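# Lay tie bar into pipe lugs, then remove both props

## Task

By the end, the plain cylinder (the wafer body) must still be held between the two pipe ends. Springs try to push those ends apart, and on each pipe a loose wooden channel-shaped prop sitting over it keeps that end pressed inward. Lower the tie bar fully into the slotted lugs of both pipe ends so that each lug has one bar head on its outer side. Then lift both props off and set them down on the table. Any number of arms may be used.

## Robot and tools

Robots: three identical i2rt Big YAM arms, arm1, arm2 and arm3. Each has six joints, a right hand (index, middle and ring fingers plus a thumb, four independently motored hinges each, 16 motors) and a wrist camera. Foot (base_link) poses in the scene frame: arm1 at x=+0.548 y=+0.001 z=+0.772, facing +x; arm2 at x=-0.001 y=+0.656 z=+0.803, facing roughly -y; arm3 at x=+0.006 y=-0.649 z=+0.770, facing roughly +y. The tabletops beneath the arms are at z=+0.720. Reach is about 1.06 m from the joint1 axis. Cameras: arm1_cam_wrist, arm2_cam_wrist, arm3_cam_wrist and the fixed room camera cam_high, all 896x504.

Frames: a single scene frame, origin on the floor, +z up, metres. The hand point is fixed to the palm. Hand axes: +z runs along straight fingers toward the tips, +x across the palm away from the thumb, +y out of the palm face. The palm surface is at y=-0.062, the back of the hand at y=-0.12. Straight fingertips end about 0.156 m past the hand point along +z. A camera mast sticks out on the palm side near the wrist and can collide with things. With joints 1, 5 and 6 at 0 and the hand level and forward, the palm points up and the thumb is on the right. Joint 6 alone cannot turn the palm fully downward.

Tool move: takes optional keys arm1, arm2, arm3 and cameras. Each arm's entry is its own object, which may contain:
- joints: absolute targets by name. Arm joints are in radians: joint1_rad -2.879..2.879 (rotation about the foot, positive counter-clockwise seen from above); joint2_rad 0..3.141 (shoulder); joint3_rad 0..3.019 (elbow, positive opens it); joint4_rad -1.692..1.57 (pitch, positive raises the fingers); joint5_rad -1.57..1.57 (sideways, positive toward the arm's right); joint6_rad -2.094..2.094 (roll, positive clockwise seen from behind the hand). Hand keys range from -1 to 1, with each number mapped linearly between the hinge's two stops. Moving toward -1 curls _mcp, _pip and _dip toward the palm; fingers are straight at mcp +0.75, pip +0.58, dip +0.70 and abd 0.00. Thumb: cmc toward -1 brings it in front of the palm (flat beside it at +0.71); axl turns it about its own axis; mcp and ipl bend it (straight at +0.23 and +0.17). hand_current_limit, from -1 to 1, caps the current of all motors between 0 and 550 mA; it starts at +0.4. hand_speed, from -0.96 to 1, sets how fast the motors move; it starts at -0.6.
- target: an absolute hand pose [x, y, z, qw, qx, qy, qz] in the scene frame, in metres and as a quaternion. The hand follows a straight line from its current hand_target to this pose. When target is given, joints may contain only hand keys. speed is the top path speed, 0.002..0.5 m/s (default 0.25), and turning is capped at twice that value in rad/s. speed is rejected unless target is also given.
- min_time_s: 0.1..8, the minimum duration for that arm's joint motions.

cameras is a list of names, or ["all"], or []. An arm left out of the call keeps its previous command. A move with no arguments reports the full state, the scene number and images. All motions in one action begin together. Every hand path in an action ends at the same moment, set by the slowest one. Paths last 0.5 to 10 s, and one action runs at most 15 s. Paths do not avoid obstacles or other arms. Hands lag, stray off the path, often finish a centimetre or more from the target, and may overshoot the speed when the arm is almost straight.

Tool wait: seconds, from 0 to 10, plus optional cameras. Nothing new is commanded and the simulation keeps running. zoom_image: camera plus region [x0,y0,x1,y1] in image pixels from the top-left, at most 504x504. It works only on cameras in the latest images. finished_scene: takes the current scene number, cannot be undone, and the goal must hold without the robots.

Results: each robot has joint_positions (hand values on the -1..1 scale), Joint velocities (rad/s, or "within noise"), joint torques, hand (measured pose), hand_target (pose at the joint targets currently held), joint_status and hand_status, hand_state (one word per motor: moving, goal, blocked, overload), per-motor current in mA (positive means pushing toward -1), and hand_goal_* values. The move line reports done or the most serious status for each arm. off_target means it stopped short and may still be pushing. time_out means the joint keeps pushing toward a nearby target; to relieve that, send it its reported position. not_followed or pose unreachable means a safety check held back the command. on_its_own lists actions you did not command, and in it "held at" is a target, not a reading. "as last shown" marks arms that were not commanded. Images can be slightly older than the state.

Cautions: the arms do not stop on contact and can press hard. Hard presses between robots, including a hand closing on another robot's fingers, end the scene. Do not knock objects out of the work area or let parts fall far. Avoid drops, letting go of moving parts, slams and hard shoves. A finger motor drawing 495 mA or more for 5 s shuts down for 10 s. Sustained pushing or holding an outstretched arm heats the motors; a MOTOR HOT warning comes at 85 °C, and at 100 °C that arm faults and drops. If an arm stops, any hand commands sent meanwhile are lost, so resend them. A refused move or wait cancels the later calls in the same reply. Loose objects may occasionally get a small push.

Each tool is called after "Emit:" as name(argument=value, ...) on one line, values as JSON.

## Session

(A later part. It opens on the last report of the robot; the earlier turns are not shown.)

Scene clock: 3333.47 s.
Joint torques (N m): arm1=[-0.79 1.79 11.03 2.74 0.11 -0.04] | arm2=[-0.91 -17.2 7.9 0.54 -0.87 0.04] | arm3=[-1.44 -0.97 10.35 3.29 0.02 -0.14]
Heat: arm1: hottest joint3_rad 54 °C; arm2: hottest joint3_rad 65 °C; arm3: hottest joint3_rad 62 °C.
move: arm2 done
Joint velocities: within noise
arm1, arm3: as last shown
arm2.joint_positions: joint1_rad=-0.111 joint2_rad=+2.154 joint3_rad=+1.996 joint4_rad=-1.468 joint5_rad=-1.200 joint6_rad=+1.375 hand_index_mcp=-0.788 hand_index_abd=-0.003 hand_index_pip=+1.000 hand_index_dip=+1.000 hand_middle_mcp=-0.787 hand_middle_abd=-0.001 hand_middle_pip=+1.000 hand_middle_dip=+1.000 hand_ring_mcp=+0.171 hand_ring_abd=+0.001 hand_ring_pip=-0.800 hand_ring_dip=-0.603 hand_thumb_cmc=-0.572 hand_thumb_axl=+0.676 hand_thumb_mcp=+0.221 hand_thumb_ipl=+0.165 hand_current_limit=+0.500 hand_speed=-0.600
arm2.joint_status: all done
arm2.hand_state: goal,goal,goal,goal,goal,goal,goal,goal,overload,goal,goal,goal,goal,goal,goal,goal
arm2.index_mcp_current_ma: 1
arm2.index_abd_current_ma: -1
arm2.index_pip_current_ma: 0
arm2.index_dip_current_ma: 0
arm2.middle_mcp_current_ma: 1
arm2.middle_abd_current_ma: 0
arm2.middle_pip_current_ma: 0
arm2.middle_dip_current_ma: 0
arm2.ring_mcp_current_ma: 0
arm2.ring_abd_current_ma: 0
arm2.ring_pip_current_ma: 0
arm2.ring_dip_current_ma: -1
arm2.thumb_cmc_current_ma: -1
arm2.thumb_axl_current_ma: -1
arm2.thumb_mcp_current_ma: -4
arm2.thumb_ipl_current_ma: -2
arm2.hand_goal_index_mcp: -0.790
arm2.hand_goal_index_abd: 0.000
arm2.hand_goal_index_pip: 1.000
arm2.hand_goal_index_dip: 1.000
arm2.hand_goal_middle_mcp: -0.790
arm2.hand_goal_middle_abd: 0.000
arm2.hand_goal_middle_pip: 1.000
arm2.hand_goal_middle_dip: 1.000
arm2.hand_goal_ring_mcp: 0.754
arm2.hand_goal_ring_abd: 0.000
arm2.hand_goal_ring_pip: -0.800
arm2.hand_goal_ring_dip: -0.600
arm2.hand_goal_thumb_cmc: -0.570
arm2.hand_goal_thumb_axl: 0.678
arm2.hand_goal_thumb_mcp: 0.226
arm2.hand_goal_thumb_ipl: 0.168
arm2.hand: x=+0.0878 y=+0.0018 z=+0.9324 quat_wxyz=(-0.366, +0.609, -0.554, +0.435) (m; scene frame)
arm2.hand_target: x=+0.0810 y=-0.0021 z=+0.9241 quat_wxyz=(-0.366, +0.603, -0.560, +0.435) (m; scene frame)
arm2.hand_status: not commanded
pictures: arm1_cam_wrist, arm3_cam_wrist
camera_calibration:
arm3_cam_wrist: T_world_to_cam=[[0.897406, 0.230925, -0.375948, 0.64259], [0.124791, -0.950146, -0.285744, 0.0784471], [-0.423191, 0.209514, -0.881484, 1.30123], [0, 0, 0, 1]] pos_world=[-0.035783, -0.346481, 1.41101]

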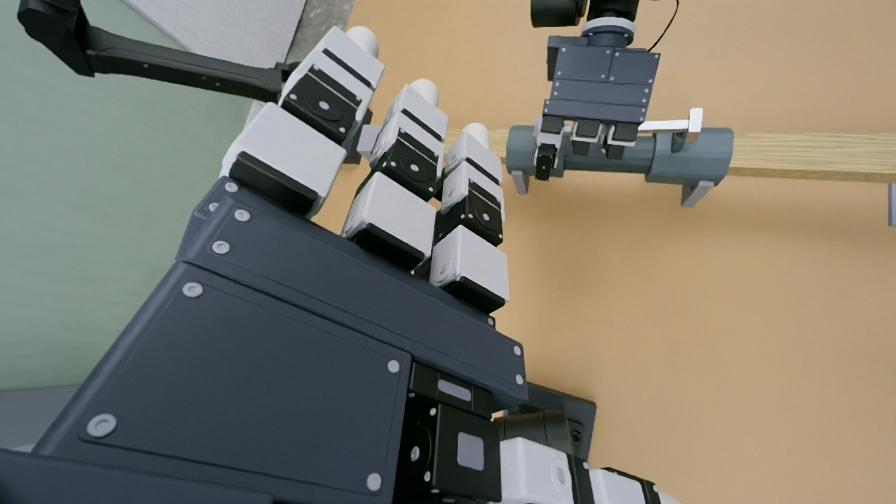

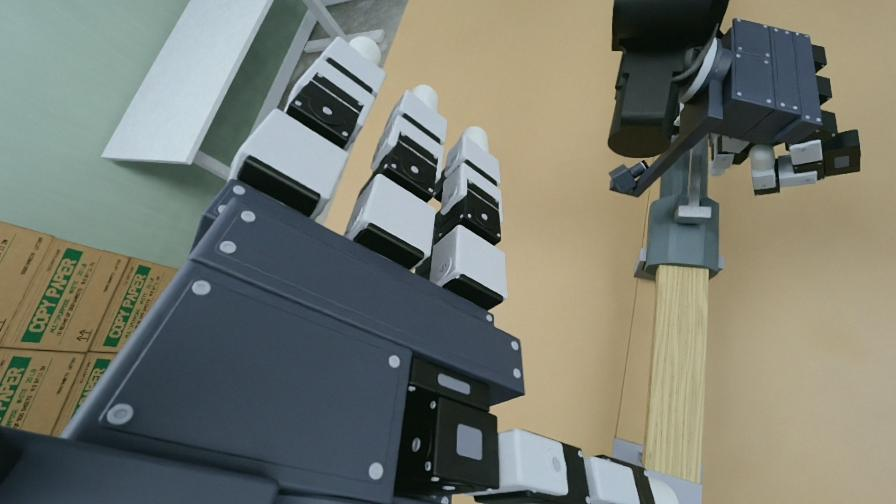

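Emit:
move(arm2={"joints":{"hand_thumb_mcp":0.10,"hand_thumb_ipl":0.027,"hand_index_mcp":-0.88,"hand_middle_mcp":-0.87,"hand_speed":-0.7}})

Emit:
move(arm2={"joints":{"hand_thumb_mcp":0.03,"hand_thumb_ipl":-0.03,"hand_index_mcp":-0.95,"hand_middle_mcp":-0.93,"hand_speed":-0.8}}, cameras=["arm1_cam_wrist","arm3_cam_wrist"])

Emit:
zoom_image(camera="arm1_cam_wrist", region=[660, 100, 710, 155])

Emit:
zoom_image(camera="arm3_cam_wrist", region=[665, 180, 725, 240])

Scene clock: 3379.83 s.
Joint torques (N m): arm1=[0.21 1.03 11.02 2.56 0.09 -0.12] | arm2=[-0.79 -17.32 7.86 0.68 -0.86 0.09] | arm3=[-1.49 -0.97 10.39 3.29 0.03 -0.13]
Heat: arm1: hottest joint3_rad 54 °C; arm2: hottest joint3_rad 65 °C; arm3: hottest joint3_rad 62 °C.
move: arm2 done
Joint velocities: within noise
arm1, arm3: as last shown
arm2.joint_positions: joint1_rad=-0.112 joint2_rad=+2.154 joint3_rad=+1.996 joint4_rad=-1.468 joint5_rad=-1.200 joint6_rad=+1.375 hand_index_mcp=-0.861 hand_index_abd=-0.002 hand_index_pip=+1.000 hand_index_dip=+1.000 hand_middle_mcp=-0.855 hand_middle_abd=-0.001 hand_middle_pip=+1.000 hand_middle_dip=+1.000 hand_ring_mcp=+0.171 hand_ring_abd=+0.001 hand_ring_pip=-0.800 hand_ring_dip=-0.603 hand_thumb_cmc=-0.572 hand_thumb_axl=+0.676 hand_thumb_mcp=+0.101 hand_thumb_ipl=+0.031 hand_current_limit=+0.500 hand_speed=-0.700
arm2.joint_status: all done
arm2.hand_state: goal,goal,goal,goal,goal,goal,goal,goal,overload,goal,goal,goal,goal,goal,goal,goal
arm2.index_mcp_current_ma: 25
arm2.index_abd_current_ma: -1
arm2.index_pip_current_ma: 0
arm2.index_dip_current_ma: 0
arm2.middle_mcp_current_ma: 17
arm2.middle_abd_current_ma: 0
arm2.middle_pip_current_ma: 0
arm2.middle_dip_current_ma: 0
arm2.ring_mcp_current_ma: 0
arm2.ring_abd_current_ma: 0
arm2.ring_pip_current_ma: 0
arm2.ring_dip_current_ma: -1
arm2.thumb_cmc_current_ma: -1
arm2.thumb_axl_current_ma: -1
arm2.thumb_mcp_current_ma: 1
arm2.thumb_ipl_current_ma: 2
arm2.hand_goal_index_mcp: -0.880
arm2.hand_goal_index_abd: 0.000
arm2.hand_goal_index_pip: 1.000
arm2.hand_goal_index_dip: 1.000
arm2.hand_goal_middle_mcp: -0.870
arm2.hand_goal_middle_abd: 0.000
arm2.hand_goal_middle_pip: 1.000
arm2.hand_goal_middle_dip: 1.000
arm2.hand_goal_ring_mcp: 0.754
arm2.hand_goal_ring_abd: 0.000
arm2.hand_goal_ring_pip: -0.800
arm2.hand_goal_ring_dip: -0.600
arm2.hand_goal_thumb_cmc: -0.570
arm2.hand_goal_thumb_axl: 0.678
arm2.hand_goal_thumb_mcp: 0.100
arm2.hand_goal_thumb_ipl: 0.028
arm2.hand: x=+0.0876 y=+0.0017 z=+0.9324 quat_wxyz=(-0.366, +0.608, -0.554, +0.435) (m; scene frame)
arm2.hand_target: x=+0.0808 y=-0.0022 z=+0.9241 quat_wxyz=(-0.365, +0.603, -0.560, +0.435) (m; scene frame)
arm2.hand_status: not commanded
pictures: none

Scene clock: 3380.33 s.
Joint torques (N m): arm1=[-0.91 2.2 11.12 2.76 0.08 -0.14] | arm2=[-0.79 -17.38 7.88 0.66 -0.87 0.09] | arm3=[-1.44 -0.97 10.33 3.3 0.03 -0.13]
Heat: arm1: hottest joint3_rad 54 °C; arm2: hottest joint3_rad 65 °C; arm3: hottest joint3_rad 62 °C.
move: arm2 off_target
Joint velocities: within noise
arm1: as last shown
arm2.joint_positions: joint1_rad=-0.112 joint2_rad=+2.155 joint3_rad=+1.996 joint4_rad=-1.468 joint5_rad=-1.200 joint6_rad=+1.375 hand_index_mcp=-0.870 hand_index_abd=-0.002 hand_index_pip=+1.000 hand_index_dip=+1.000 hand_middle_mcp=-0.864 hand_middle_abd=-0.001 hand_middle_pip=+1.000 hand_middle_dip=+1.000 hand_ring_mcp=+0.171 hand_ring_abd=+0.001 hand_ring_pip=-0.800 hand_ring_dip=-0.603 hand_thumb_cmc=-0.572 hand_thumb_axl=+0.676 hand_thumb_mcp=+0.093 hand_thumb_ipl=+0.017 hand_current_limit=+0.500 hand_speed=-0.800
arm2.joint_status: hand_index_mcp off_target (ended at -0.870, target -0.950); hand_middle_mcp off_target (ended at -0.864, target -0.930); hand_thumb_mcp off_target (ended at +0.093, target +0.030); hand_thumb_ipl off_target (ended at +0.017, target -0.030); the others done
arm2.hand_state: blocked,goal,goal,goal,blocked,goal,goal,goal,overload,goal,goal,goal,goal,goal,blocked,blocked
arm2.index_mcp_current_ma: 212
arm2.index_abd_current_ma: -1
arm2.index_pip_current_ma: 0
arm2.index_dip_current_ma: 0
arm2.middle_mcp_current_ma: 159
arm2.middle_abd_current_ma: 0
arm2.middle_pip_current_ma: 0
arm2.middle_dip_current_ma: 0
arm2.ring_mcp_current_ma: 0
arm2.ring_abd_current_ma: 0
arm2.ring_pip_current_ma: 0
arm2.ring_dip_current_ma: -1
arm2.thumb_cmc_current_ma: -1
arm2.thumb_axl_current_ma: -1
arm2.thumb_mcp_current_ma: 199
arm2.thumb_ipl_current_ma: 137
arm2.hand_goal_index_mcp: -0.950
arm2.hand_goal_index_abd: 0.000
arm2.hand_goal_index_pip: 1.000
arm2.hand_goal_index_dip: 1.000
arm2.hand_goal_middle_mcp: -0.930
arm2.hand_goal_middle_abd: 0.000
arm2.hand_goal_middle_pip: 1.000
arm2.hand_goal_middle_dip: 1.000
arm2.hand_goal_ring_mcp: 0.754
arm2.hand_goal_ring_abd: 0.000
arm2.hand_goal_ring_pip: -0.800
arm2.hand_goal_ring_dip: -0.600
arm2.hand_goal_thumb_cmc: -0.570
arm2.hand_goal_thumb_axl: 0.678
arm2.hand_goal_thumb_mcp: 0.030
arm2.hand_goal_thumb_ipl: -0.030
arm2.hand: x=+0.0876 y=+0.0017 z=+0.9321 quat_wxyz=(-0.366, +0.608, -0.554, +0.435) (m; scene frame)
arm2.hand_target: x=+0.0808 y=-0.0021 z=+0.9240 quat_wxyz=(-0.366, +0.603, -0.560, +0.435) (m; scene frame)
arm2.hand_status: not commanded
arm3.joint_positions: joint1_rad=+0.360 joint2_rad=+0.793 joint3_rad=+1.201 joint4_rad=-0.772 joint5_rad=+0.042 joint6_rad=+1.066 hand_index_mcp=+0.755 hand_index_abd=+0.001 hand_index_pip=+0.577 hand_index_dip=+0.696 hand_middle_mcp=+0.755 hand_middle_abd=+0.001 hand_middle_pip=+0.577 hand_middle_dip=+0.696 hand_ring_mcp=+0.756 hand_ring_abd=+0.001 hand_ring_pip=+0.577 hand_ring_dip=+0.696 hand_thumb_cmc=+0.715 hand_thumb_axl=+0.677 hand_thumb_mcp=+0.226 hand_thumb_ipl=+0.168 hand_current_limit=+0.400 hand_speed=-0.600
arm3.joint_status: not commanded
arm3.hand_state: goal,goal,goal,goal,goal,goal,goal,goal,goal,goal,goal,goal,goal,goal,goal,goal
arm3.index_mcp_current_ma: 0
arm3.index_abd_current_ma: 0
arm3.index_pip_current_ma: 0
arm3.index_dip_current_ma: 0
arm3.middle_mcp_current_ma: 0
arm3.middle_abd_current_ma: 0
arm3.middle_pip_current_ma: 0
arm3.middle_dip_current_ma: 0
arm3.ring_mcp_current_ma: 0
arm3.ring_abd_current_ma: 0
arm3.ring_pip_current_ma: 0
arm3.ring_dip_current_ma: 0
arm3.thumb_cmc_current_ma: 0
arm3.thumb_axl_current_ma: 0
arm3.thumb_mcp_current_ma: 0
arm3.thumb_ipl_current_ma: 0
arm3.hand_goal_index_mcp: 0.754
arm3.hand_goal_index_abd: 0.000
arm3.hand_goal_index_pip: 0.576
arm3.hand_goal_index_dip: 0.696
arm3.hand_goal_middle_mcp: 0.754
arm3.hand_goal_middle_abd: 0.000
arm3.hand_goal_middle_pip: 0.576
arm3.hand_goal_middle_dip: 0.696
arm3.hand_goal_ring_mcp: 0.754
arm3.hand_goal_ring_abd: 0.000
arm3.hand_goal_ring_pip: 0.576
arm3.hand_goal_ring_dip: 0.696
arm3.hand_goal_thumb_cmc: 0.714
arm3.hand_goal_thumb_axl: 0.678
arm3.hand_goal_thumb_mcp: 0.226
arm3.hand_goal_thumb_ipl: 0.168
arm3.hand: x=-0.0595 y=-0.2582 z=+1.3064 quat_wxyz=(-0.372, +0.278, +0.772, +0.435) (m; scene frame)
arm3.hand_target: x=-0.0611 y=-0.2544 z=+1.3089 quat_wxyz=(-0.376, +0.276, +0.768, +0.439) (m; scene frame)
arm3.hand_status: not commanded
pictures: arm1_cam_wrist, arm3_cam_wrist
camera_calibration:
arm3_cam_wrist: T_world_to_cam=[[0.897406, 0.230925, -0.375948, 0.64259], [0.124791, -0.950146, -0.285744, 0.0784471], [-0.423191, 0.209514, -0.881484, 1.30123], [0, 0, 0, 1]] pos_world=[-0.035783, -0.346481, 1.41101]

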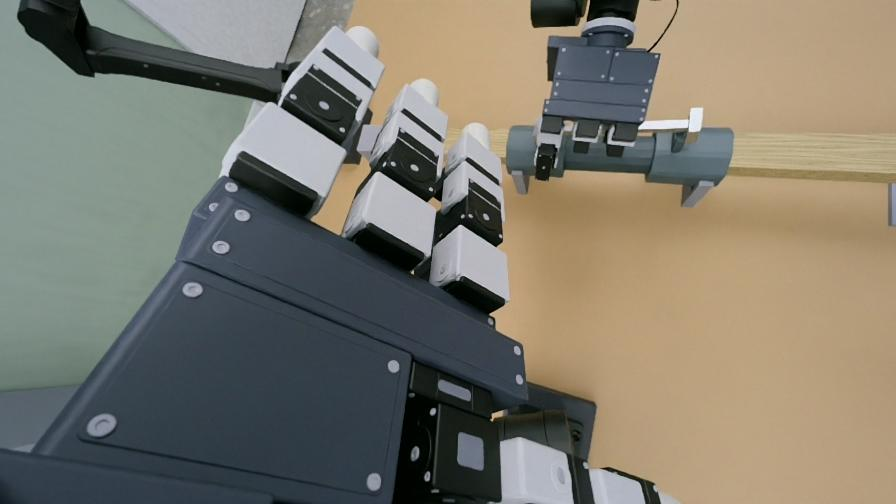

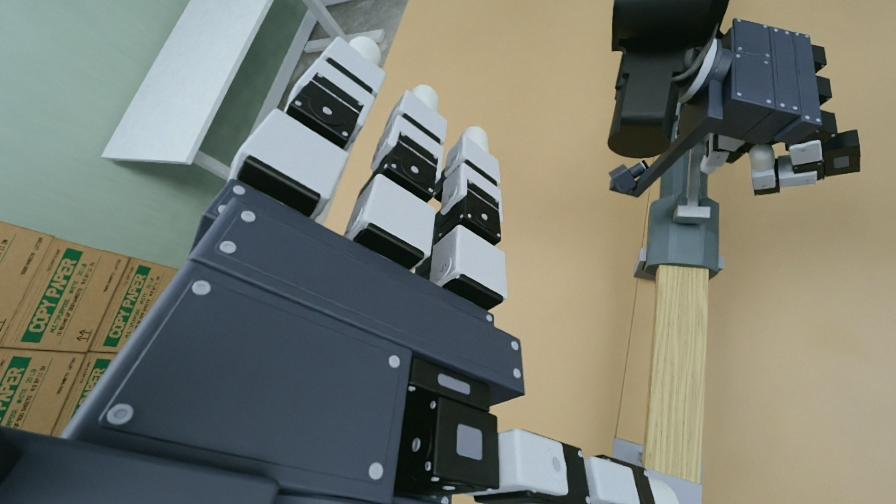

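Scaled by 9.164 from the camera's 896x504 image, which has a finer 1280x720 frame.

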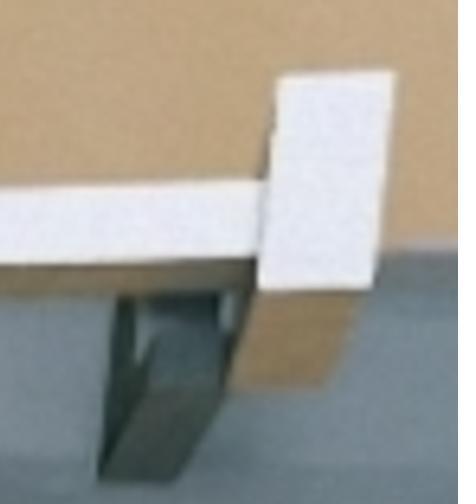

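Scaled by 8.400 from the camera's 896x504 image, which has a finer 1280x720 frame.

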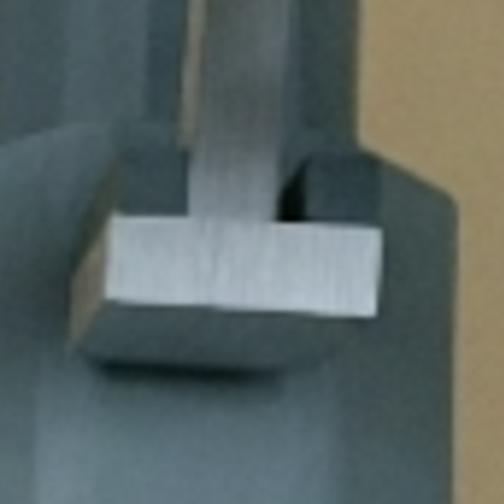

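Emit:
move(arm2={"joints":{"hand_thumb_mcp":-0.02,"hand_thumb_ipl":-0.07,"hand_index_mcp":-0.98,"hand_middle_mcp":-0.975}})

Emit:
move(arm2={"joints":{"joint2_rad":2.085},"min_time_s":1.5}, cameras=["arm1_cam_wrist","arm3_cam_wrist"])

Emit:
zoom_image(camera="arm1_cam_wrist", region=[500, 80, 740, 220])

Emit:
zoom_image(camera="arm3_cam_wrist", region=[640, 130, 760, 250])

Scene clock: 3389.33 s.
Joint torques (N m): arm1=[0.03 1.03 11 2.89 0.11 -0.1] | arm2=[-0.85 -17.32 7.9 0.64 -0.87 0.09] | arm3=[-1.44 -1.03 10.35 3.28 0.03 -0.13]
Heat: arm1: hottest joint3_rad 54 °C; arm2: hottest joint3_rad 65 °C; arm3: hottest joint3_rad 62 °C.
move: arm2 off_target
Joint velocities: within noise
arm1, arm3: as last shown
arm2.joint_positions: joint1_rad=-0.112 joint2_rad=+2.155 joint3_rad=+1.996 joint4_rad=-1.468 joint5_rad=-1.200 joint6_rad=+1.375 hand_index_mcp=-0.871 hand_index_abd=-0.002 hand_index_pip=+1.000 hand_index_dip=+1.000 hand_middle_mcp=-0.866 hand_middle_abd=-0.001 hand_middle_pip=+1.000 hand_middle_dip=+1.000 hand_ring_mcp=+0.171 hand_ring_abd=+0.001 hand_ring_pip=-0.800 hand_ring_dip=-0.603 hand_thumb_cmc=-0.572 hand_thumb_axl=+0.676 hand_thumb_mcp=+0.093 hand_thumb_ipl=+0.011 hand_current_limit=+0.500 hand_speed=-0.800
arm2.joint_status: hand_index_mcp off_target (ended at -0.871, target -0.980); hand_middle_mcp off_target (ended at -0.866, target -0.975); hand_thumb_mcp off_target (ended at +0.093, target -0.020); hand_thumb_ipl off_target (ended at +0.011, target -0.070)
arm2.hand_state: blocked,goal,goal,goal,blocked,goal,goal,goal,overload,goal,goal,goal,goal,goal,blocked,blocked
arm2.index_mcp_current_ma: 334
arm2.index_abd_current_ma: -1
arm2.index_pip_current_ma: 0
arm2.index_dip_current_ma: 0
arm2.middle_mcp_current_ma: 329
arm2.middle_abd_current_ma: 0
arm2.middle_pip_current_ma: 0
arm2.middle_dip_current_ma: 0
arm2.ring_mcp_current_ma: 0
arm2.ring_abd_current_ma: 0
arm2.ring_pip_current_ma: 0
arm2.ring_dip_current_ma: -1
arm2.thumb_cmc_current_ma: -1
arm2.thumb_axl_current_ma: -1
arm2.thumb_mcp_current_ma: 413
arm2.thumb_ipl_current_ma: 304
arm2.hand_goal_index_mcp: -0.980
arm2.hand_goal_index_abd: 0.000
arm2.hand_goal_index_pip: 1.000
arm2.hand_goal_index_dip: 1.000
arm2.hand_goal_middle_mcp: -0.974
arm2.hand_goal_middle_abd: 0.000
arm2.hand_goal_middle_pip: 1.000
arm2.hand_goal_middle_dip: 1.000
arm2.hand_goal_ring_mcp: 0.754
arm2.hand_goal_ring_abd: 0.000
arm2.hand_goal_ring_pip: -0.800
arm2.hand_goal_ring_dip: -0.600
arm2.hand_goal_thumb_cmc: -0.570
arm2.hand_goal_thumb_axl: 0.678
arm2.hand_goal_thumb_mcp: -0.020
arm2.hand_goal_thumb_ipl: -0.070
arm2.hand: x=+0.0876 y=+0.0017 z=+0.9321 quat_wxyz=(-0.366, +0.608, -0.554, +0.435) (m; scene frame)
arm2.hand_target: x=+0.0808 y=-0.0021 z=+0.9240 quat_wxyz=(-0.366, +0.603, -0.560, +0.435) (m; scene frame)
arm2.hand_status: not commanded
pictures: none

Scene clock: 3391.37 s.
Joint torques (N m): arm1=[-0.97 1.61 10.91 2.77 0.11 -0.14] | arm2=[-0.97 -20.84 8.34 0.62 -0.87 0.09] | arm3=[-1.44 -1.03 10.36 3.29 0.03 -0.13]
Heat: arm1: hottest joint3_rad 54 °C; arm2: hottest joint3_rad 65 °C; arm3: hottest joint3_rad 62 °C.
move: arm2 done
Joint velocities: within noise
arm1, arm3: as last shown
arm2.joint_positions: joint1_rad=-0.112 joint2_rad=+2.121 joint3_rad=+1.991 joint4_rad=-1.467 joint5_rad=-1.200 joint6_rad=+1.375 hand_index_mcp=-0.871 hand_index_abd=-0.001 hand_index_pip=+1.000 hand_index_dip=+1.000 hand_middle_mcp=-0.902 hand_middle_abd=-0.001 hand_middle_pip=+1.000 hand_middle_dip=+1.000 hand_ring_mcp=+0.171 hand_ring_abd=+0.001 hand_ring_pip=-0.800 hand_ring_dip=-0.603 hand_thumb_cmc=-0.562 hand_thumb_axl=+0.678 hand_thumb_mcp=+0.093 hand_thumb_ipl=+0.011 hand_current_limit=+0.500 hand_speed=-0.800
arm2.joint_status: all done
arm2.hand_state: blocked,goal,goal,goal,blocked,goal,goal,goal,overload,goal,goal,goal,goal,goal,blocked,blocked
arm2.index_mcp_current_ma: 337
arm2.index_abd_current_ma: 0
arm2.index_pip_current_ma: 0
arm2.index_dip_current_ma: 0
arm2.middle_mcp_current_ma: 182
arm2.middle_abd_current_ma: 0
arm2.middle_pip_current_ma: 0
arm2.middle_dip_current_ma: 0
arm2.ring_mcp_current_ma: 0
arm2.ring_abd_current_ma: 0
arm2.ring_pip_current_ma: 0
arm2.ring_dip_current_ma: -1
arm2.thumb_cmc_current_ma: 6
arm2.thumb_axl_current_ma: 0
arm2.thumb_mcp_current_ma: 413
arm2.thumb_ipl_current_ma: 304
arm2.hand_goal_index_mcp: -0.980
arm2.hand_goal_index_abd: 0.000
arm2.hand_goal_index_pip: 1.000
arm2.hand_goal_index_dip: 1.000
arm2.hand_goal_middle_mcp: -0.974
arm2.hand_goal_middle_abd: 0.000
arm2.hand_goal_middle_pip: 1.000
arm2.hand_goal_middle_dip: 1.000
arm2.hand_goal_ring_mcp: 0.754
arm2.hand_goal_ring_abd: 0.000
arm2.hand_goal_ring_pip: -0.800
arm2.hand_goal_ring_dip: -0.600
arm2.hand_goal_thumb_cmc: -0.570
arm2.hand_goal_thumb_axl: 0.678
arm2.hand_goal_thumb_mcp: -0.020
arm2.hand_goal_thumb_ipl: -0.070
arm2.on_its_own: hand_middle_mcp moved -0.035 toward your old target -0.975
arm2.hand: x=+0.0875 y=+0.0032 z=+0.9514 quat_wxyz=(-0.356, +0.614, -0.548, +0.442) (m; scene frame)
arm2.hand_target: x=+0.0805 y=-0.0008 z=+0.9774 quat_wxyz=(-0.338, +0.619, -0.542, +0.457) (m; scene frame)
arm2.hand_status: not commanded
pictures: arm1_cam_wrist, arm3_cam_wrist
camera_calibration:
arm3_cam_wrist: T_world_to_cam=[[0.897406, 0.230925, -0.375948, 0.64259], [0.124791, -0.950146, -0.285744, 0.0784471], [-0.423191, 0.209514, -0.881484, 1.30123], [0, 0, 0, 1]] pos_world=[-0.035783, -0.346481, 1.41101]

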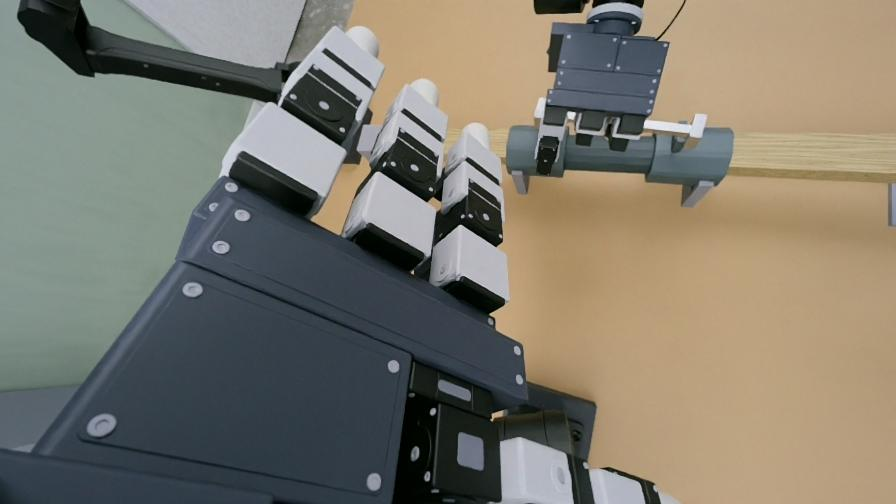

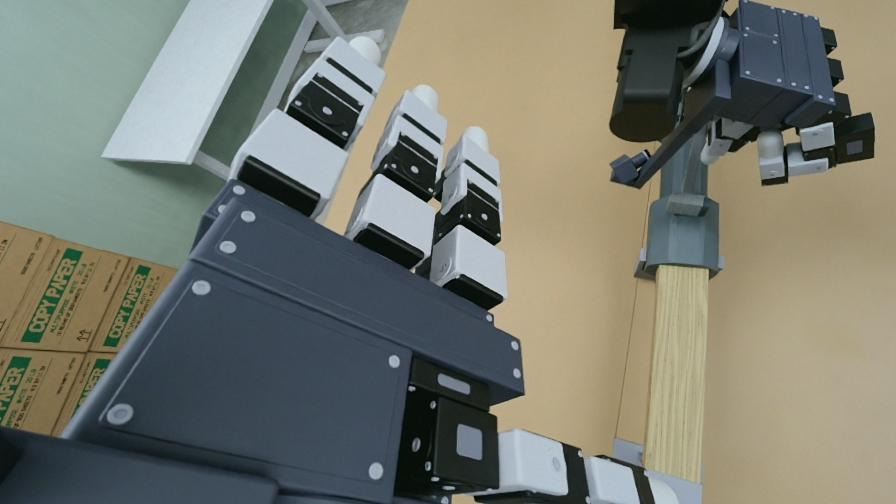

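Scaled by 2.100 from the camera's 896x504 image, which has a finer 1280x720 frame.

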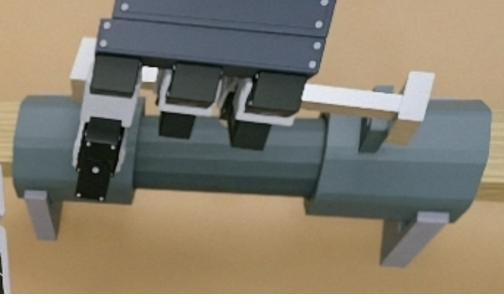

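Scaled by 4.200 from the camera's 896x504 image, which has a finer 1280x720 frame.

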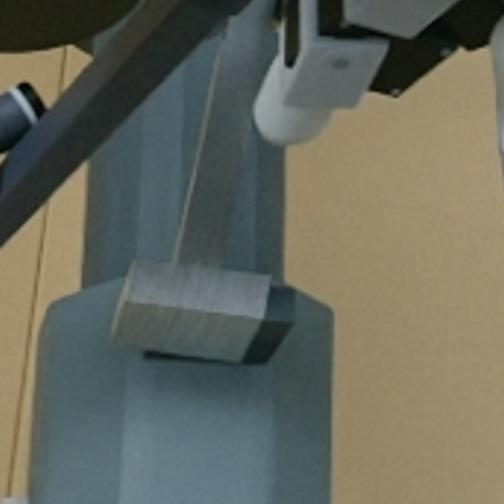

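Emit:
move(arm2={"joints":{"joint2_rad":2.06,"hand_middle_mcp":-0.87},"min_time_s":1.5}, cameras=["arm1_cam_wrist","arm3_cam_wrist"])

Emit:
zoom_image(camera="arm1_cam_wrist", region=[500, 80, 740, 220])

Emit:
zoom_image(camera="arm3_cam_wrist", region=[640, 130, 760, 250])

Scene clock: 3407.23 s.
Joint torques (N m): arm1=[-1.32 1.61 10.88 2.58 0.11 -0.1] | arm2=[-0.91 -21.42 8.38 0.69 -0.87 0.07] | arm3=[-1.49 -1.03 10.35 3.28 0.02 -0.13]
Heat: arm1: hottest joint3_rad 54 °C; arm2: hottest joint3_rad 66 °C; arm3: hottest joint3_rad 62 °C.
move: arm2 off_target
Joint velocities: within noise
arm1, arm3: as last shown
arm2.joint_positions: joint1_rad=-0.112 joint2_rad=+2.101 joint3_rad=+1.991 joint4_rad=-1.467 joint5_rad=-1.200 joint6_rad=+1.375 hand_index_mcp=-0.871 hand_index_abd=+0.001 hand_index_pip=+1.000 hand_index_dip=+1.000 hand_middle_mcp=-0.845 hand_middle_abd=+0.004 hand_middle_pip=+1.000 hand_middle_dip=+1.000 hand_ring_mcp=+0.171 hand_ring_abd=+0.001 hand_ring_pip=-0.800 hand_ring_dip=-0.603 hand_thumb_cmc=-0.573 hand_thumb_axl=+0.678 hand_thumb_mcp=+0.093 hand_thumb_ipl=+0.006 hand_current_limit=+0.500 hand_speed=-0.800
arm2.joint_status: hand_middle_mcp off_target (ended at -0.845, target -0.870); the others done
arm2.hand_state: blocked,goal,goal,goal,blocked,goal,goal,goal,overload,goal,goal,goal,goal,goal,blocked,blocked
arm2.index_mcp_current_ma: 337
arm2.index_abd_current_ma: 0
arm2.index_pip_current_ma: 0
arm2.index_dip_current_ma: 0
arm2.middle_mcp_current_ma: 38
arm2.middle_abd_current_ma: 2
arm2.middle_pip_current_ma: 0
arm2.middle_dip_current_ma: 0
arm2.ring_mcp_current_ma: 0
arm2.ring_abd_current_ma: 0
arm2.ring_pip_current_ma: 0
arm2.ring_dip_current_ma: -1
arm2.thumb_cmc_current_ma: -2
arm2.thumb_axl_current_ma: 0
arm2.thumb_mcp_current_ma: 413
arm2.thumb_ipl_current_ma: 280
arm2.hand_goal_index_mcp: -0.980
arm2.hand_goal_index_abd: 0.000
arm2.hand_goal_index_pip: 1.000
arm2.hand_goal_index_dip: 1.000
arm2.hand_goal_middle_mcp: -0.870
arm2.hand_goal_middle_abd: 0.000
arm2.hand_goal_middle_pip: 1.000
arm2.hand_goal_middle_dip: 1.000
arm2.hand_goal_ring_mcp: 0.754
arm2.hand_goal_ring_abd: 0.000
arm2.hand_goal_ring_pip: -0.800
arm2.hand_goal_ring_dip: -0.600
arm2.hand_goal_thumb_cmc: -0.570
arm2.hand_goal_thumb_axl: 0.678
arm2.hand_goal_thumb_mcp: -0.020
arm2.hand_goal_thumb_ipl: -0.070
arm2.hand: x=+0.0874 y=+0.0037 z=+0.9640 quat_wxyz=(-0.350, +0.618, -0.544, +0.448) (m; scene frame)
arm2.hand_target: x=+0.0804 y=+0.0005 z=+0.9929 quat_wxyz=(-0.330, +0.624, -0.537, +0.463) (m; scene frame)
arm2.hand_status: not commanded
pictures: arm1_cam_wrist, arm3_cam_wrist
camera_calibration:
arm3_cam_wrist: T_world_to_cam=[[0.897406, 0.230925, -0.375948, 0.64259], [0.124791, -0.950146, -0.285744, 0.0784471], [-0.423191, 0.209514, -0.881484, 1.30123], [0, 0, 0, 1]] pos_world=[-0.035783, -0.346481, 1.41101]

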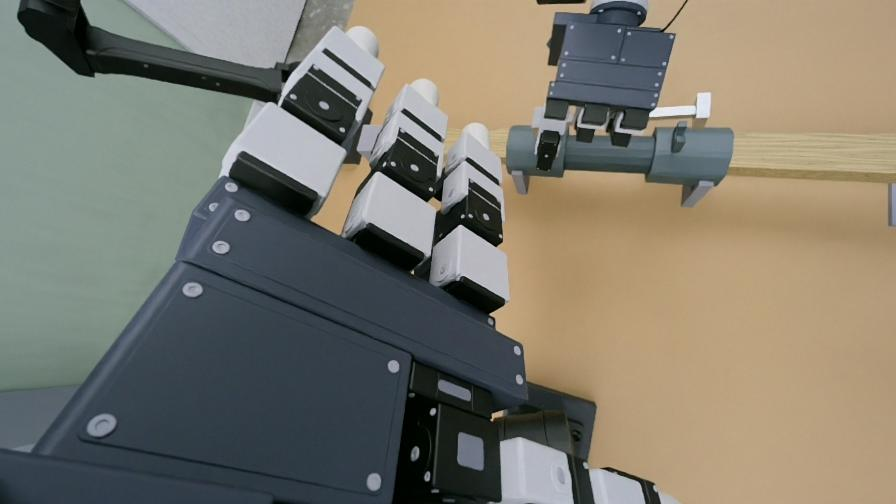

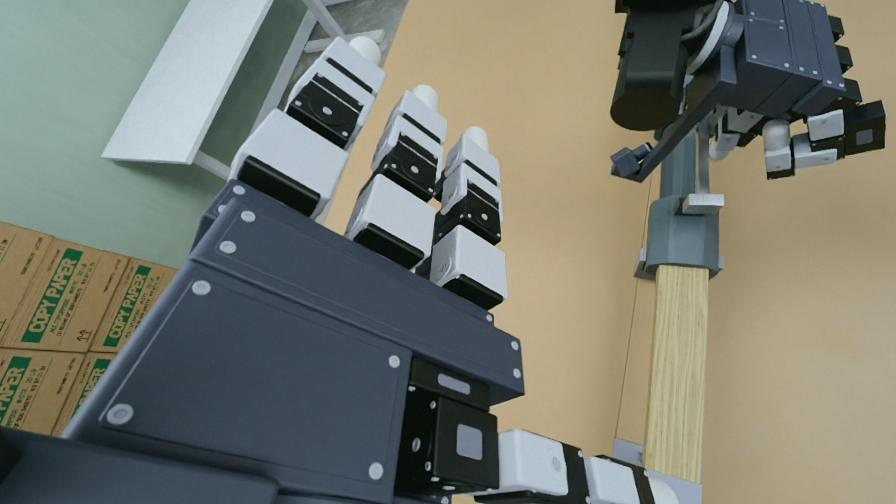

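Scaled by 2.100 from the camera's 896x504 image, which has a finer 1280x720 frame.

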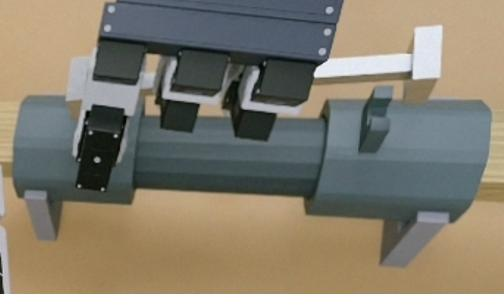

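Scaled by 4.200 from the camera's 896x504 image, which has a finer 1280x720 frame.

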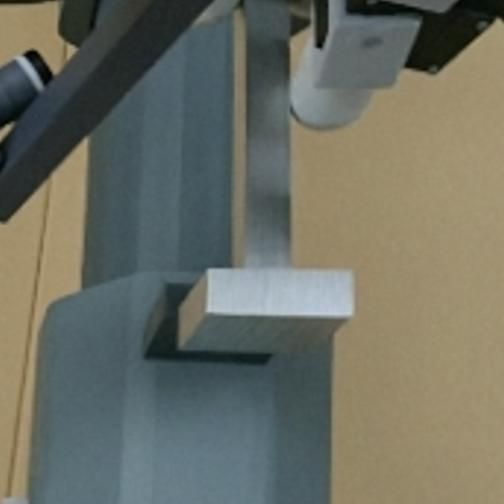

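Emit:
move(arm2={"joints":{"hand_middle_mcp":-0.905}}, cameras=["arm1_cam_wrist","arm3_cam_wrist"])

Emit:
zoom_image(camera="arm1_cam_wrist", region=[500, 80, 740, 220])

Emit:
zoom_image(camera="arm3_cam_wrist", region=[640, 130, 760, 250])

Scene clock: 3416.13 s.
Joint torques (N m): arm1=[-0.38 0.73 11.18 2.65 0.1 -0.04] | arm2=[-0.79 -21.07 8.39 0.68 -0.87 0.08] | arm3=[-1.38 -0.97 10.4 3.28 0.02 -0.14]
Heat: arm1: hottest joint3_rad 54 °C; arm2: hottest joint3_rad 66 °C; arm3: hottest joint3_rad 62 °C.
move: arm2 off_target
Joint velocities: within noise
arm1.joint_positions: joint1_rad=+0.427 joint2_rad=+0.588 joint3_rad=+1.418 joint4_rad=-1.317 joint5_rad=+0.045 joint6_rad=+1.028 hand_index_mcp=+0.756 hand_index_abd=+0.000 hand_index_pip=+0.577 hand_index_dip=+0.696 hand_middle_mcp=+0.756 hand_middle_abd=+0.000 hand_middle_pip=+0.577 hand_middle_dip=+0.696 hand_ring_mcp=+0.756 hand_ring_abd=+0.000 hand_ring_pip=+0.577 hand_ring_dip=+0.696 hand_thumb_cmc=+0.715 hand_thumb_axl=+0.677 hand_thumb_mcp=+0.226 hand_thumb_ipl=+0.168 hand_current_limit=+0.400 hand_speed=-0.600
arm1.joint_status: not commanded
arm1.hand_state: goal,goal,goal,goal,goal,goal,goal,goal,goal,goal,goal,goal,goal,goal,goal,goal
arm1.index_mcp_current_ma: 3
arm1.index_abd_current_ma: 0
arm1.index_pip_current_ma: 1
arm1.index_dip_current_ma: 0
arm1.middle_mcp_current_ma: 3
arm1.middle_abd_current_ma: 0
arm1.middle_pip_current_ma: 1
arm1.middle_dip_current_ma: 0
arm1.ring_mcp_current_ma: 4
arm1.ring_abd_current_ma: 0
arm1.ring_pip_current_ma: 1
arm1.ring_dip_current_ma: 0
arm1.thumb_cmc_current_ma: 3
arm1.thumb_axl_current_ma: -2
arm1.thumb_mcp_current_ma: 0
arm1.thumb_ipl_current_ma: -1
arm1.hand_goal_index_mcp: 0.754
arm1.hand_goal_index_abd: 0.000
arm1.hand_goal_index_pip: 0.576
arm1.hand_goal_index_dip: 0.696
arm1.hand_goal_middle_mcp: 0.754
arm1.hand_goal_middle_abd: 0.000
arm1.hand_goal_middle_pip: 0.576
arm1.hand_goal_middle_dip: 0.696
arm1.hand_goal_ring_mcp: 0.754
arm1.hand_goal_ring_abd: 0.000
arm1.hand_goal_ring_pip: 0.576
arm1.hand_goal_ring_dip: 0.696
arm1.hand_goal_thumb_cmc: 0.714
arm1.hand_goal_thumb_axl: 0.678
arm1.hand_goal_thumb_mcp: 0.226
arm1.hand_goal_thumb_ipl: 0.168
arm1.hand: x=+0.3030 y=-0.0080 z=+1.3596 quat_wxyz=(-0.515, -0.386, +0.764, +0.051) (m; scene frame)
arm1.hand_target: x=+0.3066 y=-0.0064 z=+1.3696 quat_wxyz=(-0.525, -0.383, +0.758, +0.051) (m; scene frame)
arm1.hand_status: not commanded
arm2.joint_positions: joint1_rad=-0.112 joint2_rad=+2.101 joint3_rad=+1.991 joint4_rad=-1.467 joint5_rad=-1.200 joint6_rad=+1.375 hand_index_mcp=-0.871 hand_index_abd=+0.002 hand_index_pip=+1.000 hand_index_dip=+1.000 hand_middle_mcp=-0.857 hand_middle_abd=+0.002 hand_middle_pip=+1.000 hand_middle_dip=+1.000 hand_ring_mcp=+0.171 hand_ring_abd=+0.001 hand_ring_pip=-0.800 hand_ring_dip=-0.603 hand_thumb_cmc=-0.570 hand_thumb_axl=+0.678 hand_thumb_mcp=+0.093 hand_thumb_ipl=+0.006 hand_current_limit=+0.500 hand_speed=-0.800
arm2.joint_status: hand_middle_mcp off_target (ended at -0.857, target -0.905)
arm2.hand_state: blocked,goal,goal,goal,blocked,goal,goal,goal,overload,goal,goal,goal,goal,goal,blocked,blocked
arm2.index_mcp_current_ma: 337
arm2.index_abd_current_ma: 1
arm2.index_pip_current_ma: 0
arm2.index_dip_current_ma: 0
arm2.middle_mcp_current_ma: 94
arm2.middle_abd_current_ma: 1
arm2.middle_pip_current_ma: 0
arm2.middle_dip_current_ma: 0
arm2.ring_mcp_current_ma: 0
arm2.ring_abd_current_ma: 0
arm2.ring_pip_current_ma: 0
arm2.ring_dip_current_ma: -1
arm2.thumb_cmc_current_ma: 0
arm2.thumb_axl_current_ma: 0
arm2.thumb_mcp_current_ma: 412
arm2.thumb_ipl_current_ma: 280
arm2.hand_goal_index_mcp: -0.980
arm2.hand_goal_index_abd: 0.000
arm2.hand_goal_index_pip: 1.000
arm2.hand_goal_index_dip: 1.000
arm2.hand_goal_middle_mcp: -0.904
arm2.hand_goal_middle_abd: 0.000
arm2.hand_goal_middle_pip: 1.000
arm2.hand_goal_middle_dip: 1.000
arm2.hand_goal_ring_mcp: 0.754
arm2.hand_goal_ring_abd: 0.000
arm2.hand_goal_ring_pip: -0.800
arm2.hand_goal_ring_dip: -0.600
arm2.hand_goal_thumb_cmc: -0.570
arm2.hand_goal_thumb_axl: 0.678
arm2.hand_goal_thumb_mcp: -0.020
arm2.hand_goal_thumb_ipl: -0.070
arm2.hand: x=+0.0874 y=+0.0037 z=+0.9640 quat_wxyz=(-0.350, +0.618, -0.544, +0.448) (m; scene frame)
arm2.hand_target: x=+0.0804 y=+0.0005 z=+0.9929 quat_wxyz=(-0.330, +0.624, -0.537, +0.463) (m; scene frame)
arm2.hand_status: not commanded
arm3: as last shown
pictures: arm1_cam_wrist, arm3_cam_wrist
camera_calibration:
arm3_cam_wrist: T_world_to_cam=[[0.897406, 0.230925, -0.375948, 0.64259], [0.124791, -0.950146, -0.285744, 0.0784471], [-0.423191, 0.209514, -0.881484, 1.30123], [0, 0, 0, 1]] pos_world=[-0.035783, -0.346481, 1.41101]

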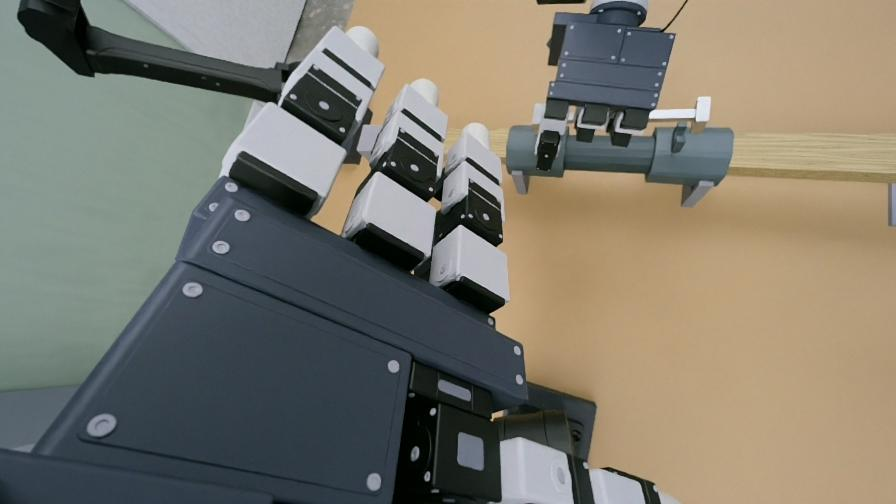

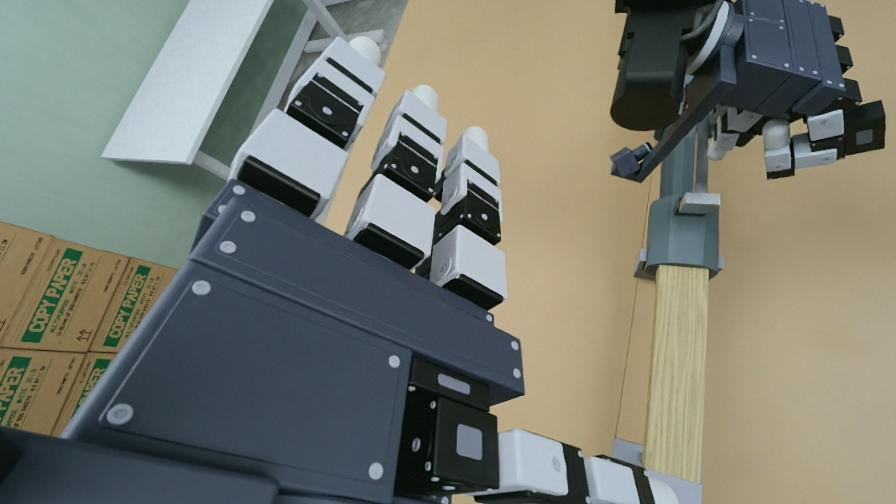

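Scaled by 2.100 from the camera's 896x504 image, which has a finer 1280x720 frame.

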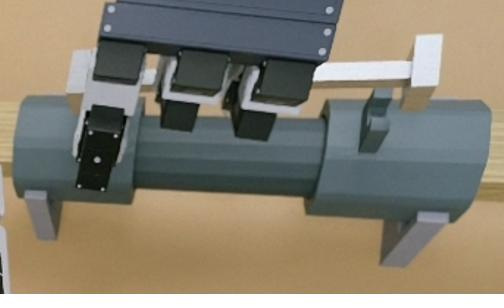

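Scaled by 4.200 from the camera's 896x504 image, which has a finer 1280x720 frame.

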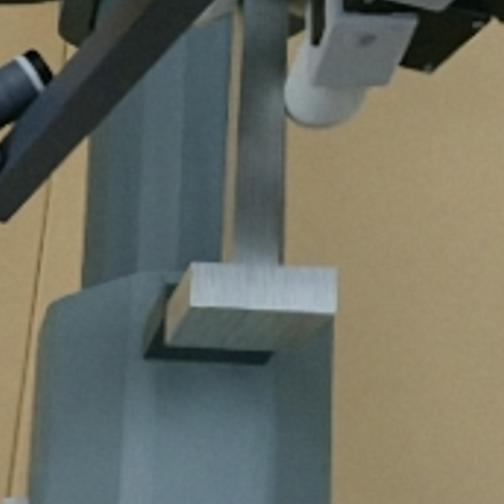

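Emit:
zoom_image(camera="arm1_cam_wrist", region=[640, 80, 720, 160])

Emit:
zoom_image(camera="arm1_cam_wrist", region=[520, 80, 600, 160])

Scaled by 6.300 from the camera's 896x504 image, which has a finer 1280x720 frame.

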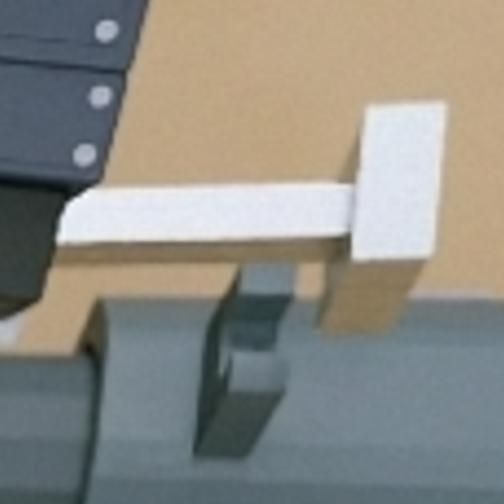

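Scaled by 6.300 from the camera's 896x504 image, which has a finer 1280x720 frame.

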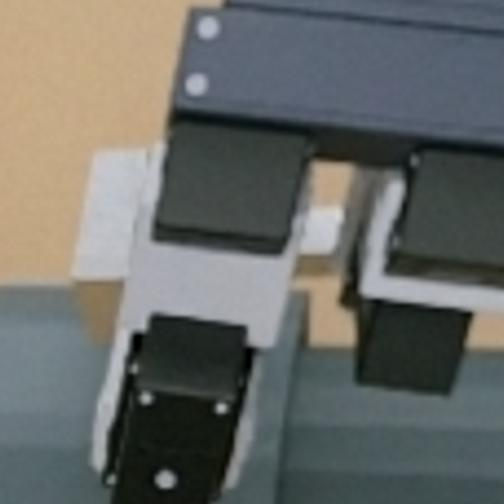

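Emit:
move(arm2={"joints":{"joint2_rad":2.17,"joint3_rad":2.22,"joint4_rad":-1.632},"min_time_s":3.0})

Emit:
move(arm2={"joints":{"joint2_rad":2.185,"joint3_rad":2.158},"min_time_s":1.0}, cameras=["arm1_cam_wrist","arm3_cam_wrist"])

Emit:
zoom_image(camera="arm1_cam_wrist", region=[640, 80, 720, 160])

Emit:
zoom_image(camera="arm1_cam_wrist", region=[520, 80, 600, 160])

Emit:
zoom_image(camera="arm3_cam_wrist", region=[640, 130, 760, 250])

Scene clock: 3476.43 s.
Joint torques (N m): arm1=[-0.5 2.08 11.11 2.96 0.16 -0.05] | arm2=[-0.85 -18.2 12.08 -0.36 -0.88 0.09] | arm3=[-1.44 -1.08 10.33 3.28 0.02 -0.13]
Heat: arm1: hottest joint3_rad 54 °C; arm2: hottest joint3_rad 67 °C; arm3: hottest joint3_rad 62 °C.
move: arm2 done
Joint velocities: within noise
arm1, arm3: as last shown
arm2.joint_positions: joint1_rad=-0.112 joint2_rad=+2.164 joint3_rad=+2.155 joint4_rad=-1.620 joint5_rad=-1.200 joint6_rad=+1.375 hand_index_mcp=-0.871 hand_index_abd=+0.002 hand_index_pip=+1.000 hand_index_dip=+1.000 hand_middle_mcp=-0.857 hand_middle_abd=+0.002 hand_middle_pip=+1.000 hand_middle_dip=+1.000 hand_ring_mcp=+0.171 hand_ring_abd=+0.001 hand_ring_pip=-0.800 hand_ring_dip=-0.603 hand_thumb_cmc=-0.570 hand_thumb_axl=+0.678 hand_thumb_mcp=+0.093 hand_thumb_ipl=+0.006 hand_current_limit=+0.500 hand_speed=-0.800
arm2.joint_status: all done
arm2.hand_state: blocked,goal,goal,goal,blocked,goal,goal,goal,overload,goal,goal,goal,goal,goal,blocked,blocked
arm2.index_mcp_current_ma: 337
arm2.index_abd_current_ma: 1
arm2.index_pip_current_ma: 0
arm2.index_dip_current_ma: 0
arm2.middle_mcp_current_ma: 94
arm2.middle_abd_current_ma: 1
arm2.middle_pip_current_ma: 0
arm2.middle_dip_current_ma: 0
arm2.ring_mcp_current_ma: 0
arm2.ring_abd_current_ma: 0
arm2.ring_pip_current_ma: 0
arm2.ring_dip_current_ma: -1
arm2.thumb_cmc_current_ma: 0
arm2.thumb_axl_current_ma: 0
arm2.thumb_mcp_current_ma: 412
arm2.thumb_ipl_current_ma: 280
arm2.hand_goal_index_mcp: -0.980
arm2.hand_goal_index_abd: 0.000
arm2.hand_goal_index_pip: 1.000
arm2.hand_goal_index_dip: 1.000
arm2.hand_goal_middle_mcp: -0.904
arm2.hand_goal_middle_abd: 0.000
arm2.hand_goal_middle_pip: 1.000
arm2.hand_goal_middle_dip: 1.000
arm2.hand_goal_ring_mcp: 0.754
arm2.hand_goal_ring_abd: 0.000
arm2.hand_goal_ring_pip: -0.800
arm2.hand_goal_ring_dip: -0.600
arm2.hand_goal_thumb_cmc: -0.570
arm2.hand_goal_thumb_axl: 0.678
arm2.hand_goal_thumb_mcp: -0.020
arm2.hand_goal_thumb_ipl: -0.070
arm2.hand: x=+0.0866 y=-0.0053 z=+0.9865 quat_wxyz=(-0.367, +0.608, -0.554, +0.434) (m; scene frame)
arm2.hand_target: x=+0.0791 y=-0.0166 z=+1.0068 quat_wxyz=(-0.352, +0.611, -0.551, +0.446) (m; scene frame)
arm2.hand_status: not commanded
pictures: none

Scene clock: 3477.90 s.
Joint torques (N m): arm1=[-0.5 1.26 10.88 2.56 0.11 -0.12] | arm2=[-0.79 -18.61 8.23 -0.39 -0.88 0.1] | arm3=[-1.55 -0.97 10.32 3.3 0.03 -0.12]
Heat: arm1: hottest joint3_rad 54 °C; arm2: hottest joint3_rad 67 °C; arm3: hottest joint3_rad 62 °C.
move: arm2 done
Joint velocities: within noise
arm1, arm3: as last shown
arm2.joint_positions: joint1_rad=-0.112 joint2_rad=+2.180 joint3_rad=+2.150 joint4_rad=-1.620 joint5_rad=-1.200 joint6_rad=+1.375 hand_index_mcp=-0.871 hand_index_abd=+0.002 hand_index_pip=+1.000 hand_index_dip=+1.000 hand_middle_mcp=-0.857 hand_middle_abd=+0.002 hand_middle_pip=+1.000 hand_middle_dip=+1.000 hand_ring_mcp=+0.171 hand_ring_abd=+0.001 hand_ring_pip=-0.800 hand_ring_dip=-0.603 hand_thumb_cmc=-0.570 hand_thumb_axl=+0.678 hand_thumb_mcp=+0.093 hand_thumb_ipl=+0.006 hand_current_limit=+0.500 hand_speed=-0.800
arm2.joint_status: all done
arm2.hand_state: blocked,goal,goal,goal,blocked,goal,goal,goal,overload,goal,goal,goal,goal,goal,blocked,blocked
arm2.index_mcp_current_ma: 337
arm2.index_abd_current_ma: 1
arm2.index_pip_current_ma: 0
arm2.index_dip_current_ma: 0
arm2.middle_mcp_current_ma: 94
arm2.middle_abd_current_ma: 1
arm2.middle_pip_current_ma: 0
arm2.middle_dip_current_ma: 0
arm2.ring_mcp_current_ma: 0
arm2.ring_abd_current_ma: 0
arm2.ring_pip_current_ma: 0
arm2.ring_dip_current_ma: -1
arm2.thumb_cmc_current_ma: 0
arm2.thumb_axl_current_ma: 0
arm2.thumb_mcp_current_ma: 412
arm2.thumb_ipl_current_ma: 280
arm2.hand_goal_index_mcp: -0.980
arm2.hand_goal_index_abd: 0.000
arm2.hand_goal_index_pip: 1.000
arm2.hand_goal_index_dip: 1.000
arm2.hand_goal_middle_mcp: -0.904
arm2.hand_goal_middle_abd: 0.000
arm2.hand_goal_middle_pip: 1.000
arm2.hand_goal_middle_dip: 1.000
arm2.hand_goal_ring_mcp: 0.754
arm2.hand_goal_ring_abd: 0.000
arm2.hand_goal_ring_pip: -0.800
arm2.hand_goal_ring_dip: -0.600
arm2.hand_goal_thumb_cmc: -0.570
arm2.hand_goal_thumb_axl: 0.678
arm2.hand_goal_thumb_mcp: -0.020
arm2.hand_goal_thumb_ipl: -0.070
arm2.hand: x=+0.0868 y=-0.0048 z=+0.9745 quat_wxyz=(-0.374, +0.604, -0.559, +0.429) (m; scene frame)
arm2.hand_target: x=+0.0802 y=-0.0042 z=+0.9746 quat_wxyz=(-0.377, +0.596, -0.567, +0.426) (m; scene frame)
arm2.hand_status: not commanded
pictures: arm1_cam_wrist, arm3_cam_wrist
camera_calibration:
arm3_cam_wrist: T_world_to_cam=[[0.897406, 0.230925, -0.375948, 0.64259], [0.124791, -0.950146, -0.285744, 0.0784471], [-0.423191, 0.209514, -0.881484, 1.30123], [0, 0, 0, 1]] pos_world=[-0.035783, -0.346481, 1.41101]

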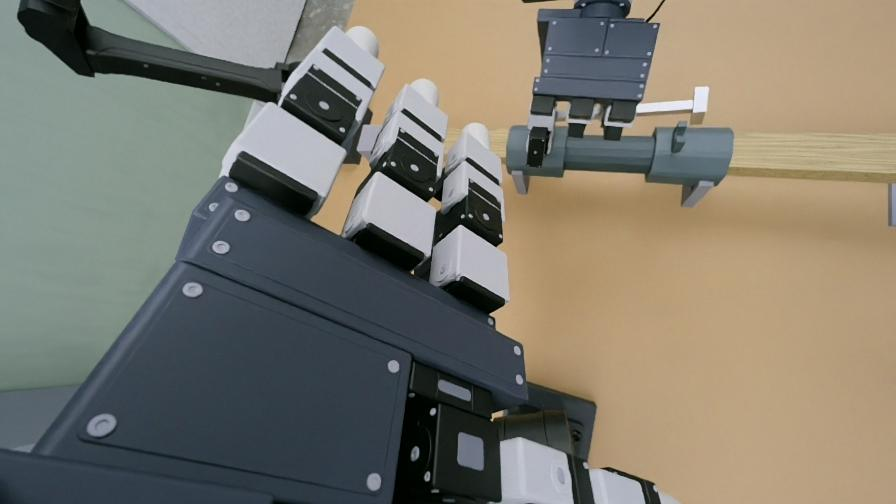

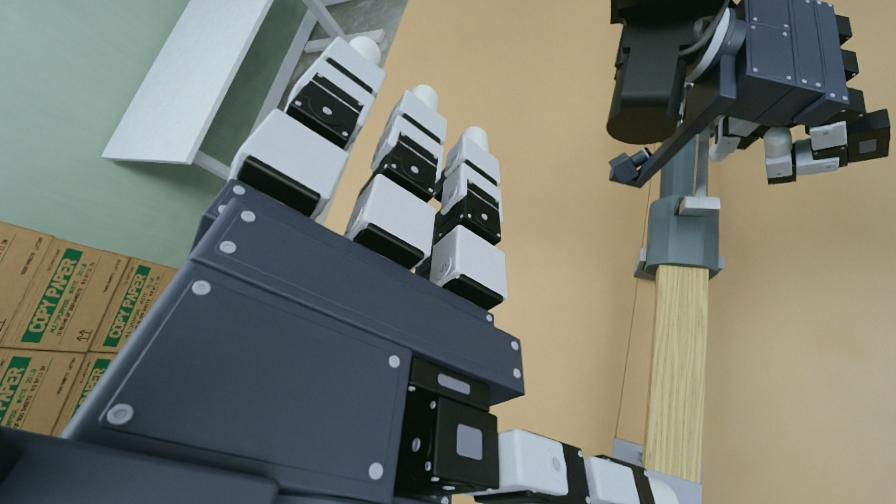

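Scaled by 6.300 from the camera's 896x504 image, which has a finer 1280x720 frame.

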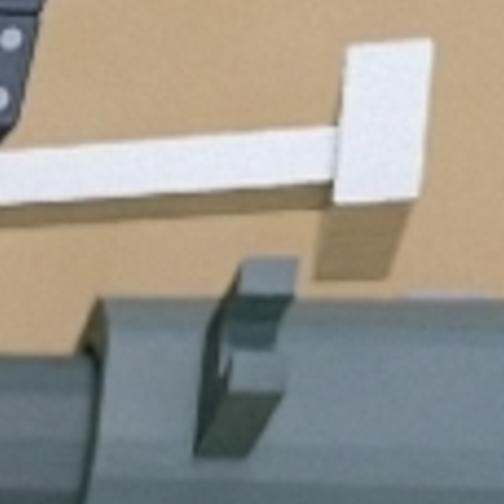

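Scaled by 6.300 from the camera's 896x504 image, which has a finer 1280x720 frame.

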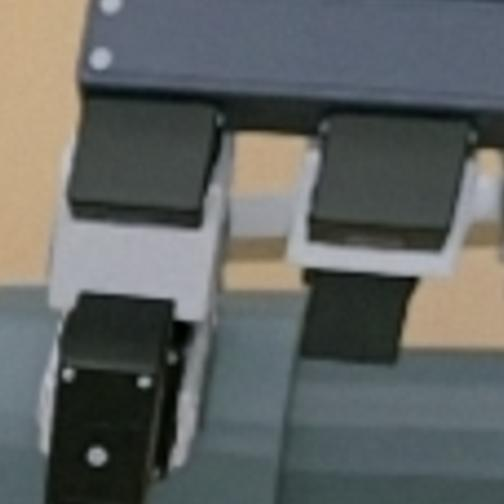

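Scaled by 4.200 from the camera's 896x504 image, which has a finer 1280x720 frame.

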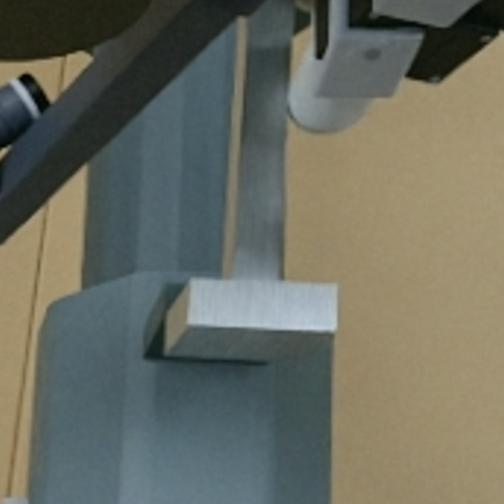

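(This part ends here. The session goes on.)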